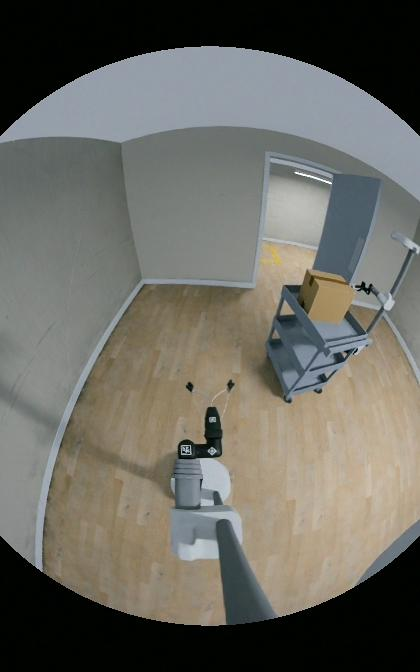

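move:
  blocking: false
  r2: {"base": {"rotate_rad": -1.66}, "joints": {"lift_m": 0.66}}
  cameras: []

wait:
  seconds: 5
  cameras: ["r2_head_camera"]

Scene clock: 5323.07 s.
move: r2 moving
r1.base_odometry: x=-1.884 y=-0.848 heading=+0.804
r1.turned_by_wheels: +0.000
r1.turned_by_imu: +0.000
r1.base_tilt: forward=-1.6 right=+1.2
r1.lidar_m: 1.03 0.34 0.32 0.81 0.81 0.97 - 2.11 1.57 1.53 1.45 1.09
r1.base_status: not commanded
r1.joint_positions: lift_m=+0.583 arm_m=+0.000 wrist_yaw_rad=+1.637 wrist_pitch_rad=+0.002 wrist_roll_rad=+0.000 gripper_m=-0.024
r1.joint_status: not commanded
r1.measured_speeds: translate_m=+0.000 strafe_m=+0.000 rotate_rad=+0.000 lift_m=+0.000 arm_m=+0.000 wrist_yaw_rad=+0.000 wrist_pitch_rad=+0.000 wrist_roll_rad=+0.000
r1.motor_effort: lift_m=+13(13) arm_m=-3(4) wheel_0=+8(8) wheel_1=-4(4) wheel_2=+1(1)
r1.servo_current: wrist_yaw_rad=65(65) wrist_pitch_rad=46(52) wrist_roll_rad=52(59) gripper_m=65(78)
r1.contact_limits: strafe_m 0.7
r1.hand_pose: x=+0.2389 y=+0.2936 z=+0.7611 quat_wxyz=(+0.683, -0.001, +0.001, +0.730) (m; r1's base frame)
r1.wrist_depth_mm: - - 246 178 242 240 238 / 842 - 247 244 244 241 239 / 842 1078 248 179 244 241 240 / - - 247 245 244 242 240 / - - 248 179 244 242 242 / - - 248 179 245 243 241 / - 142 249 180 245 243 242
r2.base_odometry: x=-2.045 y=-0.945 heading=-2.710
r2.turned_by_wheels: -0.252
r2.turned_by_imu: -0.245
r2.base_tilt: forward=-0.7 right=+0.1
r2.lidar_m: 1.38 2.24 1.54 1.39 1.41 1.84 3.12 3.19 3.48 3.29 1.20 0.93
r2.base_status: rotate_rad moving
r2.joint_positions: lift_m=+0.661 arm_m=+0.000 wrist_yaw_rad=+0.000 wrist_pitch_rad=+0.003 wrist_roll_rad=+0.002 gripper_m=+0.140
r2.joint_status: lift_m moving
r2.measured_speeds: translate_m=+0.000 strafe_m=+0.001 rotate_rad=-0.974 lift_m=-0.016 arm_m=+0.000 wrist_yaw_rad=+0.000 wrist_pitch_rad=+0.000 wrist_roll_rad=+0.000
r2.motor_effort: lift_m=+14(18) arm_m=+5(6) wheel_0=+10(10) wheel_1=+10(10) wheel_2=+9(11)
r2.servo_current: wrist_yaw_rad=39(52) wrist_pitch_rad=39(46) wrist_roll_rad=46(59) gripper_m=52(59)
r2.hand_pose: x=+0.4592 y=-0.0873 z=+0.8378 quat_wxyz=(+1.000, +0.001, +0.002, +0.000) (m; r2's base frame)
r2.wrist_depth_mm: - - - - - - - / - - - - - - - / - - - - - 976 809 / - - - - - 976 809 / - - - - - - - / - - - - - 187 - / 1808 1863 1983 112 1921 1661 -
pictures: none
No camera images: "cameras" was empty.

Scene clock: 5324.67 s.
earlier move: r2 done
r1.base_odometry: x=-1.884 y=-0.848 heading=+0.804
r1.turned_by_wheels: +0.000
r1.turned_by_imu: +0.000
r1.base_tilt: forward=-1.6 right=+1.3
r1.lidar_m: 1.03 0.35 0.31 0.83 0.84 1.00 - 2.13 1.57 1.50 1.47 1.10
r1.base_status: not commanded
r1.joint_positions: lift_m=+0.583 arm_m=+0.000 wrist_yaw_rad=+1.637 wrist_pitch_rad=+0.002 wrist_roll_rad=+0.000 gripper_m=-0.024
r1.joint_status: not commanded
r1.measured_speeds: translate_m=+0.000 strafe_m=+0.000 rotate_rad=+0.000 lift_m=+0.000 arm_m=+0.000 wrist_yaw_rad=+0.000 wrist_pitch_rad=+0.000 wrist_roll_rad=+0.000
r1.motor_effort: lift_m=+13(13) arm_m=-4(4) wheel_0=+8(8) wheel_1=-4(4) wheel_2=+1(1)
r1.servo_current: wrist_yaw_rad=59(65) wrist_pitch_rad=39(52) wrist_roll_rad=59(65) gripper_m=72(78)
r1.contact_limits: strafe_m 0.7
r1.hand_pose: x=+0.2389 y=+0.2936 z=+0.7611 quat_wxyz=(+0.683, -0.001, +0.001, +0.730) (m; r1's base frame)
r1.wrist_depth_mm: - - 245 178 242 240 239 / 842 - 246 243 243 241 240 / 842 1060 247 179 243 241 239 / - - 248 245 244 243 240 / - - 248 179 244 242 241 / - - 249 179 244 244 241 / - 142 249 180 246 242 242
r2.base_odometry: x=-2.045 y=-0.945 heading=+2.167
r2.turned_by_wheels: -1.407
r2.turned_by_imu: -1.369
r2.base_tilt: forward=-0.6 right=+0.0
r2.lidar_m: 3.30 0.93 0.96 2.61 1.85 1.42 1.40 1.49 2.16 3.14 3.36 3.34
r2.base_status: done
r2.joint_positions: lift_m=+0.660 arm_m=+0.000 wrist_yaw_rad=+0.000 wrist_pitch_rad=+0.003 wrist_roll_rad=+0.002 gripper_m=+0.140
r2.joint_status: all done
r2.measured_speeds: translate_m=+0.000 strafe_m=+0.000 rotate_rad=+0.000 lift_m=+0.000 arm_m=+0.000 wrist_yaw_rad=+0.000 wrist_pitch_rad=+0.000 wrist_roll_rad=+0.000
r2.motor_effort: lift_m=+14(18) arm_m=+5(6) wheel_0=+4(12) wheel_1=+2(12) wheel_2=+5(11)
r2.servo_current: wrist_yaw_rad=39(59) wrist_pitch_rad=39(46) wrist_roll_rad=33(59) gripper_m=46(59)
r2.hand_pose: x=+0.4592 y=-0.0873 z=+0.8375 quat_wxyz=(+1.000, +0.001, +0.002, +0.000) (m; r2's base frame)
r2.wrist_depth_mm: - - - - - - - / - - - - - - - / - - - - - - - / - - - - - - - / - - - - - - - / - - - - - - - / 1708 1808 1983 112 1921 1808 1863
wait: 1.60 of 5 s (r2 has come to rest)
pictures: r2_head_camera
Images, in order (width x height): r2_head_camera 420x560.

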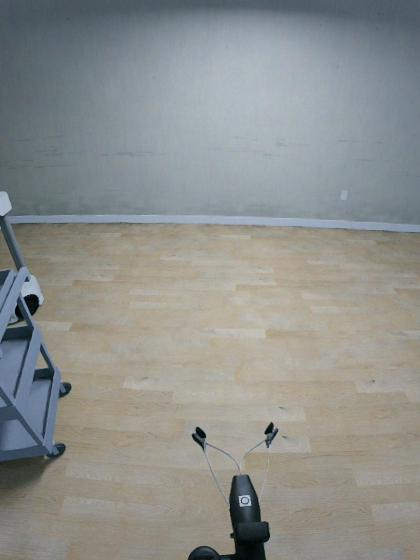

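move:
  blocking: false
  r2: {"base": {"strafe_m": 1.22}}
  cameras: []

wait:
  seconds: 7
  cameras: ["r2_head_camera","r2_wrist_camera","r2_head_left_camera"]

Scene clock: 5329.93 s.
move: r2 moving
r1.base_odometry: x=-1.884 y=-0.848 heading=+0.804
r1.turned_by_wheels: +0.000
r1.turned_by_imu: +0.000
r1.base_tilt: forward=-1.6 right=+1.2
r1.lidar_m: 1.05 0.37 0.31 0.81 0.82 1.02 - 2.12 1.58 1.54 1.48 1.10
r1.base_status: not commanded
r1.joint_positions: lift_m=+0.583 arm_m=+0.000 wrist_yaw_rad=+1.637 wrist_pitch_rad=+0.002 wrist_roll_rad=+0.000 gripper_m=-0.024
r1.joint_status: not commanded
r1.measured_speeds: translate_m=+0.000 strafe_m=+0.000 rotate_rad=+0.000 lift_m=+0.000 arm_m=+0.000 wrist_yaw_rad=+0.000 wrist_pitch_rad=+0.000 wrist_roll_rad=+0.000
r1.motor_effort: lift_m=+13(13) arm_m=-3(4) wheel_0=+7(8) wheel_1=-4(4) wheel_2=+1(1)
r1.servo_current: wrist_yaw_rad=52(59) wrist_pitch_rad=39(46) wrist_roll_rad=46(52) gripper_m=65(72)
r1.contact_limits: strafe_m 0.7
r1.hand_pose: x=+0.2389 y=+0.2936 z=+0.7611 quat_wxyz=(+0.683, -0.001, +0.001, +0.730) (m; r1's base frame)
r1.wrist_depth_mm: - - 246 178 242 241 239 / 854 - 246 244 242 241 240 / 842 1060 247 179 244 242 240 / - - 248 245 244 242 241 / - - 249 179 244 242 241 / - - 248 179 244 243 241 / - 142 249 180 246 243 242
r2.base_odometry: x=-2.075 y=-0.966 heading=+2.167
r2.turned_by_wheels: +0.000
r2.turned_by_imu: +0.001
r2.base_tilt: forward=-0.6 right=+0.1
r2.lidar_m: 3.26 0.90 0.95 2.58 1.86 1.43 1.40 1.51 2.17 3.16 3.36 3.32
r2.base_status: strafe_m moving
r2.joint_positions: lift_m=+0.660 arm_m=+0.000 wrist_yaw_rad=+0.000 wrist_pitch_rad=+0.003 wrist_roll_rad=+0.002 gripper_m=+0.140
r2.joint_status: not commanded
r2.measured_speeds: translate_m=+0.001 strafe_m=+0.142 rotate_rad=-0.007 lift_m=+0.000 arm_m=+0.000 wrist_yaw_rad=+0.000 wrist_pitch_rad=+0.000 wrist_roll_rad=+0.000
r2.motor_effort: lift_m=+14(14) arm_m=+5(6) wheel_0=-11(11) wheel_1=+11(11) wheel_2=+0(3)
r2.servo_current: wrist_yaw_rad=52(52) wrist_pitch_rad=39(46) wrist_roll_rad=59(59) gripper_m=52(59)
r2.hand_pose: x=+0.4592 y=-0.0873 z=+0.8375 quat_wxyz=(+1.000, +0.001, +0.002, +0.000) (m; r2's base frame)
r2.wrist_depth_mm: - - - - - - - / - - - - - - - / - - - - - - - / - - - - - - - / - - - - - - - / - - - - - - - / 1708 1863 1921 112 1863 1808 1808
pictures: none
No camera images: "cameras" was empty.

Scene clock: 5334.83 s.
earlier move: r2 done
r1.base_odometry: x=-1.884 y=-0.848 heading=+0.804
r1.turned_by_wheels: +0.000
r1.turned_by_imu: +0.000
r1.base_tilt: forward=-1.6 right=+1.3
r1.lidar_m: 1.04 0.33 0.33 0.80 0.82 0.95 - 2.13 1.57 1.52 1.47 1.08
r1.base_status: not commanded
r1.joint_positions: lift_m=+0.583 arm_m=+0.000 wrist_yaw_rad=+1.637 wrist_pitch_rad=+0.002 wrist_roll_rad=+0.000 gripper_m=-0.024
r1.joint_status: not commanded
r1.measured_speeds: translate_m=+0.000 strafe_m=+0.000 rotate_rad=+0.000 lift_m=+0.000 arm_m=+0.000 wrist_yaw_rad=+0.000 wrist_pitch_rad=+0.000 wrist_roll_rad=+0.000
r1.motor_effort: lift_m=+13(13) arm_m=-3(4) wheel_0=+7(8) wheel_1=-4(4) wheel_2=+1(1)
r1.servo_current: wrist_yaw_rad=59(65) wrist_pitch_rad=46(52) wrist_roll_rad=46(72) gripper_m=65(72)
r1.contact_limits: strafe_m 0.7
r1.hand_pose: x=+0.2389 y=+0.2936 z=+0.7611 quat_wxyz=(+0.683, -0.001, +0.001, +0.730) (m; r1's base frame)
r1.wrist_depth_mm: - - 245 178 243 240 239 / 831 - 246 243 242 241 239 / 854 1060 248 179 244 242 240 / - - 248 244 244 242 240 / - - 248 179 244 242 241 / - - 248 179 244 242 241 / - 142 249 180 246 243 241
r2.base_odometry: x=-3.055 y=-1.630 heading=+2.167
r2.turned_by_wheels: +0.000
r2.turned_by_imu: +0.001
r2.base_tilt: forward=-0.7 right=+0.0
r2.lidar_m: 0.55 1.56 1.45 1.41 1.52 1.35 1.29 1.37 2.05 4.34 4.46 0.65
r2.base_status: done
r2.joint_positions: lift_m=+0.660 arm_m=+0.000 wrist_yaw_rad=+0.000 wrist_pitch_rad=+0.003 wrist_roll_rad=+0.002 gripper_m=+0.140
r2.joint_status: not commanded
r2.measured_speeds: translate_m=+0.000 strafe_m=+0.000 rotate_rad=+0.000 lift_m=+0.000 arm_m=+0.000 wrist_yaw_rad=+0.000 wrist_pitch_rad=+0.000 wrist_roll_rad=+0.000
r2.motor_effort: lift_m=+14(14) arm_m=+5(6) wheel_0=-1(14) wheel_1=+2(12) wheel_2=+0(3)
r2.servo_current: wrist_yaw_rad=46(59) wrist_pitch_rad=39(52) wrist_roll_rad=52(65) gripper_m=52(59)
r2.hand_pose: x=+0.4592 y=-0.0873 z=+0.8375 quat_wxyz=(+1.000, +0.001, +0.002, +0.000) (m; r2's base frame)
r2.wrist_depth_mm: - - - - - - - / - 1308 - 455 445 - - / - 1366 - 455 449 - - / - - 1661 459 449 449 - / - 366 373 387 399 418 433 / - 198 373 384 399 866 - / - - 377 112 - 842 1808
wait: 4.90 of 7 s (r2 has come to rest)
pictures: r2_head_camera, r2_head_left_camera, r2_wrist_camera
Images, in order (width x height): r2_head_camera 420x560, r2_head_left_camera 420x672, r2_wrist_camera 616x392.

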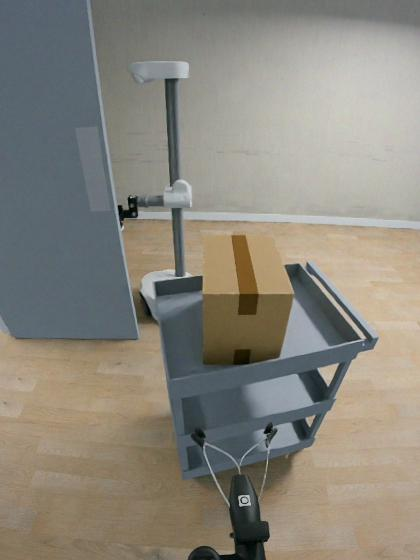

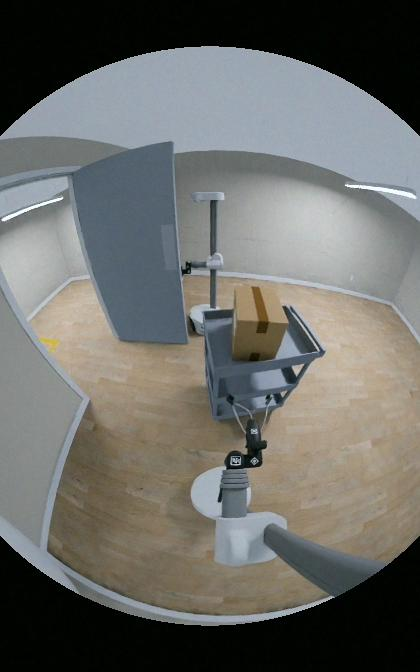

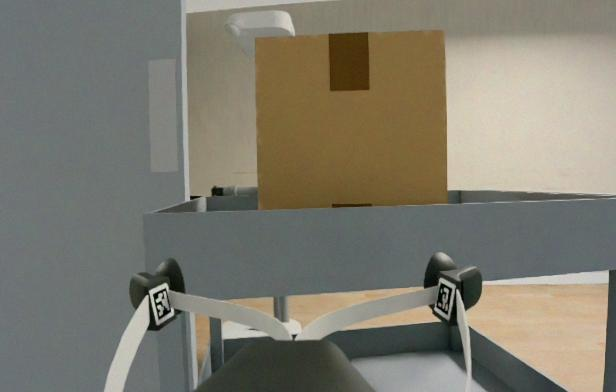

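move:
  blocking: false
  r2: {"base": {"translate_m": 0.19}, "pace": "slow"}
  cameras: []

wait:
  seconds: 4
  cameras: ["r2_head_camera","r2_wrist_camera"]

Scene clock: 5346.50 s.
move: r2 moving
r1.base_odometry: x=-1.884 y=-0.848 heading=+0.804
r1.turned_by_wheels: +0.000
r1.turned_by_imu: +0.000
r1.base_tilt: forward=-1.6 right=+1.3
r1.lidar_m: 1.03 0.34 0.30 0.82 0.82 1.00 - 2.15 1.58 1.52 1.48 1.08
r1.base_status: not commanded
r1.joint_positions: lift_m=+0.583 arm_m=+0.000 wrist_yaw_rad=+1.637 wrist_pitch_rad=+0.002 wrist_roll_rad=+0.000 gripper_m=-0.024
r1.joint_status: not commanded
r1.measured_speeds: translate_m=+0.000 strafe_m=+0.000 rotate_rad=+0.000 lift_m=+0.000 arm_m=+0.000 wrist_yaw_rad=+0.000 wrist_pitch_rad=+0.000 wrist_roll_rad=+0.000
r1.motor_effort: lift_m=+13(13) arm_m=-3(4) wheel_0=+7(8) wheel_1=-4(4) wheel_2=+1(1)
r1.servo_current: wrist_yaw_rad=33(59) wrist_pitch_rad=46(46) wrist_roll_rad=52(52) gripper_m=72(72)
r1.contact_limits: strafe_m 0.7
r1.hand_pose: x=+0.2389 y=+0.2936 z=+0.7611 quat_wxyz=(+0.683, -0.001, +0.001, +0.730) (m; r1's base frame)
r1.wrist_depth_mm: - - 246 178 243 240 239 / 854 - 246 243 242 240 239 / 842 1042 247 178 243 241 240 / - - 247 245 244 242 241 / - - 248 179 245 242 241 / - - 248 180 245 242 242 / - 142 249 180 246 243 242
r2.base_odometry: x=-3.061 y=-1.620 heading=+2.167
r2.turned_by_wheels: +0.000
r2.turned_by_imu: +0.001
r2.base_tilt: forward=-0.6 right=+0.0
r2.lidar_m: 0.54 1.56 1.44 1.41 1.52 1.35 1.31 1.42 2.09 4.30 4.47 0.64
r2.base_status: translate_m moving
r2.joint_positions: lift_m=+0.660 arm_m=+0.000 wrist_yaw_rad=+0.000 wrist_pitch_rad=+0.003 wrist_roll_rad=+0.002 gripper_m=+0.140
r2.joint_status: not commanded
r2.measured_speeds: translate_m=+0.049 strafe_m=+0.000 rotate_rad=+0.002 lift_m=+0.000 arm_m=+0.000 wrist_yaw_rad=+0.000 wrist_pitch_rad=+0.000 wrist_roll_rad=+0.000
r2.motor_effort: lift_m=+14(14) arm_m=+5(6) wheel_0=+9(9) wheel_1=+4(7) wheel_2=-9(10)
r2.servo_current: wrist_yaw_rad=46(52) wrist_pitch_rad=46(46) wrist_roll_rad=52(59) gripper_m=52(59)
r2.hand_pose: x=+0.4592 y=-0.0873 z=+0.8375 quat_wxyz=(+1.000, +0.001, +0.002, +0.000) (m; r2's base frame)
r2.wrist_depth_mm: - - - - - - - / - 1308 - 445 433 - - / - 1336 - 445 436 - - / - - 1661 452 442 436 - / - 353 366 375 389 404 424 / - 198 364 375 394 866 - / - - 392 112 - 854 1863
pictures: none
No camera images: "cameras" was empty.

Scene clock: 5349.17 s.
earlier move: r2 done
r1.base_odometry: x=-1.884 y=-0.848 heading=+0.804
r1.turned_by_wheels: +0.000
r1.turned_by_imu: +0.000
r1.base_tilt: forward=-1.6 right=+1.2
r1.lidar_m: 1.04 0.33 0.30 0.77 0.76 1.01 - 2.15 1.58 1.49 1.47 1.08
r1.base_status: not commanded
r1.joint_positions: lift_m=+0.583 arm_m=+0.000 wrist_yaw_rad=+1.637 wrist_pitch_rad=+0.002 wrist_roll_rad=+0.000 gripper_m=-0.024
r1.joint_status: not commanded
r1.measured_speeds: translate_m=+0.000 strafe_m=+0.000 rotate_rad=+0.000 lift_m=+0.000 arm_m=+0.000 wrist_yaw_rad=+0.000 wrist_pitch_rad=+0.000 wrist_roll_rad=+0.000
r1.motor_effort: lift_m=+13(13) arm_m=-4(4) wheel_0=+7(8) wheel_1=-4(4) wheel_2=+1(1)
r1.servo_current: wrist_yaw_rad=33(72) wrist_pitch_rad=33(52) wrist_roll_rad=46(65) gripper_m=72(78)
r1.contact_limits: strafe_m 0.7
r1.hand_pose: x=+0.2389 y=+0.2936 z=+0.7611 quat_wxyz=(+0.683, -0.001, +0.001, +0.730) (m; r1's base frame)
r1.wrist_depth_mm: - - 246 178 242 240 239 / 809 - 247 243 242 240 239 / 809 1025 247 178 243 242 240 / - 741 248 245 244 242 240 / - - 249 179 244 242 240 / - - 249 180 244 243 242 / - 135 249 180 245 244 241
r2.base_odometry: x=-3.161 y=-1.473 heading=+2.167
r2.turned_by_wheels: +0.000
r2.turned_by_imu: +0.001
r2.base_tilt: forward=-0.7 right=+0.1
r2.lidar_m: 0.44 1.39 1.41 1.38 1.47 1.51 1.50 1.62 2.37 4.34 0.73 0.49
r2.base_status: done
r2.joint_positions: lift_m=+0.660 arm_m=+0.000 wrist_yaw_rad=+0.002 wrist_pitch_rad=+0.003 wrist_roll_rad=+0.002 gripper_m=+0.140
r2.joint_status: not commanded
r2.measured_speeds: translate_m=+0.000 strafe_m=+0.000 rotate_rad=+0.000 lift_m=+0.000 arm_m=+0.000 wrist_yaw_rad=+0.000 wrist_pitch_rad=+0.000 wrist_roll_rad=+0.000
r2.motor_effort: lift_m=+14(14) arm_m=+5(6) wheel_0=+8(12) wheel_1=+7(11) wheel_2=-8(16)
r2.servo_current: wrist_yaw_rad=46(59) wrist_pitch_rad=46(46) wrist_roll_rad=52(59) gripper_m=52(59)
r2.hand_pose: x=+0.4594 y=-0.0868 z=+0.8375 quat_wxyz=(+1.000, +0.001, +0.002, +0.001) (m; r2's base frame)
r2.wrist_depth_mm: - - 317 301 289 281 - / - 1138 319 304 290 282 - / - 1182 322 304 293 285 - / - - 324 309 296 286 - / 236 236 240 240 243 246 248 / 236 212 241 243 245 249 250 / 238 240 242 112 246 - 1708
wait: 2.67 of 4 s (r2 has come to rest)
pictures: r2_head_camera, r2_wrist_camera
Images, in order (width x height): r2_head_camera 420x560, r2_wrist_camera 616x392.

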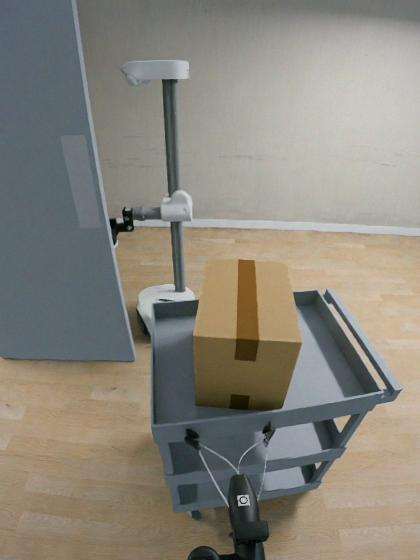

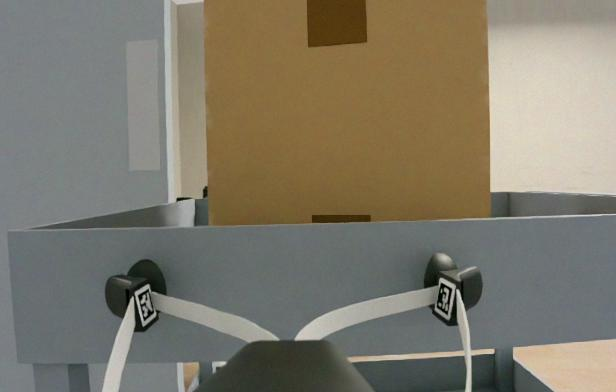

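move:
  blocking: false
  r2: {"base": {"translate_m": 0.06}, "pace": "slow"}
  cameras: []

wait:
  seconds: 4
  cameras: ["r2_head_camera","r2_wrist_camera"]

zoom_image:
  camera: "r2_head_camera"
  region: [130, 380, 400, 560]

Scene clock: 5360.63 s.
move: r2 moving
r1.base_odometry: x=-1.884 y=-0.848 heading=+0.804
r1.turned_by_wheels: +0.000
r1.turned_by_imu: +0.000
r1.base_tilt: forward=-1.6 right=+1.2
r1.lidar_m: 1.02 0.33 0.31 0.75 0.77 1.01 - 2.13 1.59 1.52 1.47 1.07
r1.base_status: not commanded
r1.joint_positions: lift_m=+0.583 arm_m=+0.000 wrist_yaw_rad=+1.637 wrist_pitch_rad=+0.002 wrist_roll_rad=+0.000 gripper_m=-0.024
r1.joint_status: not commanded
r1.measured_speeds: translate_m=+0.000 strafe_m=+0.000 rotate_rad=+0.000 lift_m=+0.000 arm_m=+0.000 wrist_yaw_rad=+0.000 wrist_pitch_rad=+0.000 wrist_roll_rad=+0.000
r1.motor_effort: lift_m=+13(13) arm_m=-3(4) wheel_0=+7(8) wheel_1=-4(4) wheel_2=+0(1)
r1.servo_current: wrist_yaw_rad=39(52) wrist_pitch_rad=46(46) wrist_roll_rad=59(72) gripper_m=65(78)
r1.contact_limits: strafe_m 0.7
r1.hand_pose: x=+0.2389 y=+0.2936 z=+0.7611 quat_wxyz=(+0.683, -0.001, +0.001, +0.730) (m; r1's base frame)
r1.wrist_depth_mm: - - 246 178 243 241 238 / 809 - 247 244 243 239 239 / 798 1025 247 179 243 242 240 / - 741 249 245 243 242 241 / - - 248 179 245 242 240 / - - 248 179 244 243 241 / - 136 249 180 246 243 242
r2.base_odometry: x=-3.168 y=-1.463 heading=+2.168
r2.turned_by_wheels: +0.001
r2.turned_by_imu: +0.001
r2.base_tilt: forward=-0.7 right=+0.1
r2.lidar_m: 0.44 1.38 1.41 1.37 1.48 1.52 1.50 1.59 2.33 4.36 0.70 0.46
r2.base_status: translate_m moving
r2.joint_positions: lift_m=+0.660 arm_m=+0.000 wrist_yaw_rad=+0.003 wrist_pitch_rad=+0.003 wrist_roll_rad=+0.002 gripper_m=+0.140
r2.joint_status: not commanded
r2.measured_speeds: translate_m=+0.048 strafe_m=+0.000 rotate_rad=-0.001 lift_m=+0.000 arm_m=+0.000 wrist_yaw_rad=+0.000 wrist_pitch_rad=+0.000 wrist_roll_rad=+0.000
r2.motor_effort: lift_m=+14(14) arm_m=+5(5) wheel_0=+13(15) wheel_1=+8(10) wheel_2=-11(13)
r2.servo_current: wrist_yaw_rad=46(52) wrist_pitch_rad=39(52) wrist_roll_rad=46(59) gripper_m=52(59)
r2.hand_pose: x=+0.4595 y=-0.0865 z=+0.8375 quat_wxyz=(+1.000, +0.001, +0.002, +0.002) (m; r2's base frame)
r2.wrist_depth_mm: - 1118 315 297 283 274 - / - 1138 317 301 287 276 - / - 1160 319 301 286 278 - / - - 320 304 289 278 - / 236 236 237 237 239 240 239 / 237 210 238 239 240 242 242 / 238 239 240 112 241 242 1708
pictures: none
No camera images: "cameras" was empty.

Scene clock: 5361.97 s.
earlier move: r2 done
r1.base_odometry: x=-1.884 y=-0.848 heading=+0.804
r1.turned_by_wheels: +0.000
r1.turned_by_imu: +0.000
r1.base_tilt: forward=-1.6 right=+1.2
r1.lidar_m: 1.05 0.35 0.32 0.69 0.70 0.97 - 2.15 1.60 1.52 1.49 1.10
r1.base_status: not commanded
r1.joint_positions: lift_m=+0.583 arm_m=+0.000 wrist_yaw_rad=+1.637 wrist_pitch_rad=+0.002 wrist_roll_rad=+0.000 gripper_m=-0.024
r1.joint_status: not commanded
r1.measured_speeds: translate_m=+0.000 strafe_m=+0.000 rotate_rad=+0.000 lift_m=+0.000 arm_m=+0.000 wrist_yaw_rad=+0.000 wrist_pitch_rad=+0.000 wrist_roll_rad=+0.000
r1.motor_effort: lift_m=+13(13) arm_m=-3(4) wheel_0=+8(8) wheel_1=-4(5) wheel_2=+1(1)
r1.servo_current: wrist_yaw_rad=52(65) wrist_pitch_rad=46(46) wrist_roll_rad=33(72) gripper_m=65(78)
r1.contact_limits: strafe_m 0.7
r1.hand_pose: x=+0.2389 y=+0.2936 z=+0.7611 quat_wxyz=(+0.683, -0.001, +0.001, +0.730) (m; r1's base frame)
r1.wrist_depth_mm: - - 246 178 242 240 239 / 750 - 246 244 244 240 240 / 750 976 247 179 243 242 240 / - 661 248 245 244 242 240 / - - 248 179 245 242 241 / - - 248 179 244 242 241 / - 142 249 180 246 243 242
r2.base_odometry: x=-3.195 y=-1.424 heading=+2.168
r2.turned_by_wheels: +0.000
r2.turned_by_imu: +0.000
r2.base_tilt: forward=-0.7 right=+0.0
r2.lidar_m: 0.44 0.48 1.39 1.38 1.49 1.59 1.55 1.65 2.46 4.37 0.67 0.46
r2.base_status: done
r2.joint_positions: lift_m=+0.660 arm_m=+0.000 wrist_yaw_rad=-0.001 wrist_pitch_rad=+0.003 wrist_roll_rad=+0.002 gripper_m=+0.140
r2.joint_status: not commanded
r2.measured_speeds: translate_m=+0.000 strafe_m=+0.000 rotate_rad=+0.000 lift_m=+0.000 arm_m=+0.000 wrist_yaw_rad=+0.000 wrist_pitch_rad=+0.000 wrist_roll_rad=+0.000
r2.motor_effort: lift_m=+14(14) arm_m=+5(6) wheel_0=+4(15) wheel_1=+5(11) wheel_2=-6(16)
r2.servo_current: wrist_yaw_rad=39(59) wrist_pitch_rad=46(52) wrist_roll_rad=39(59) gripper_m=52(59)
r2.hand_pose: x=+0.4591 y=-0.0876 z=+0.8375 quat_wxyz=(+1.000, +0.001, +0.002, +0.000) (m; r2's base frame)
r2.wrist_depth_mm: - 1078 315 294 278 - - / - 1078 319 297 281 - - / - 1098 320 300 281 - - / - - 320 303 281 - - / 252 248 247 243 241 238 236 / 254 250 246 244 242 238 236 / - 251 250 112 244 240 1618
wait: 1.33 of 4 s (r2 has come to rest)
pictures: r2_head_camera, r2_wrist_camera
Images, in order (width x height): r2_head_camera 420x560, r2_wrist_camera 616x392.

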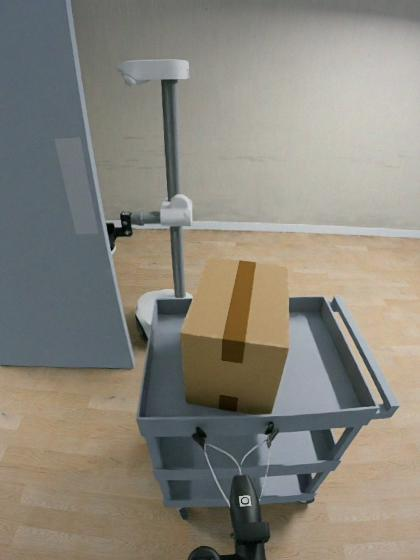

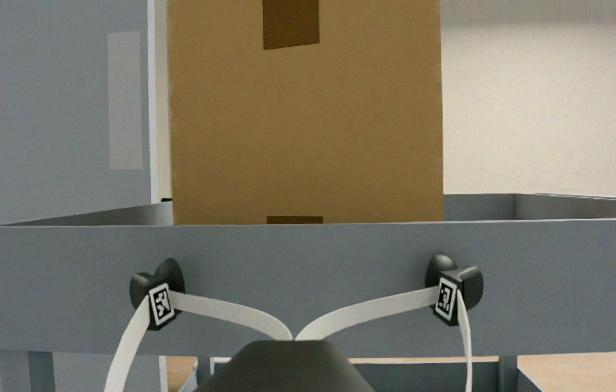

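Scaled by 1.867 from the camera's 420x560 image, which has a finer 1200x1600 frame.

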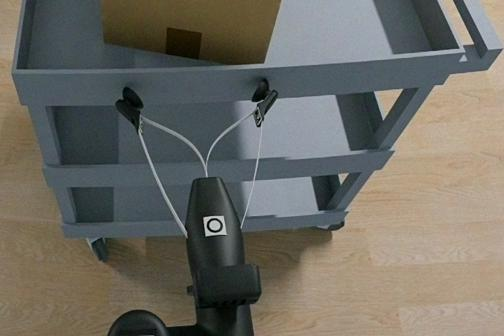

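zoom_image:
  camera: "r2_head_camera"
  region: [160, 480, 240, 540]

zoom_image:
  camera: "r2_head_camera"
  region: [270, 470, 350, 530]

Scaled by 6.300 from the camera's 420x560 image, which has a finer 1200x1600 frame.

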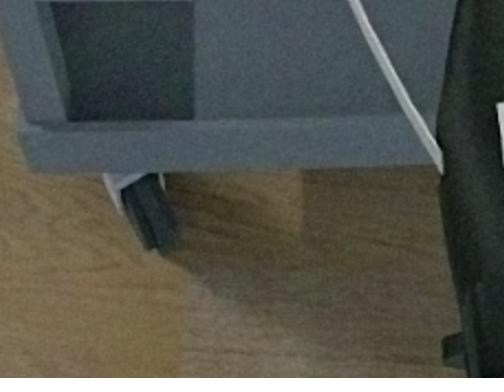

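Scaled by 6.300 from the camera's 420x560 image, which has a finer 1200x1600 frame.

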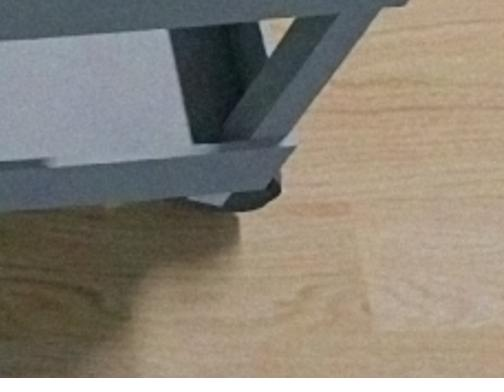

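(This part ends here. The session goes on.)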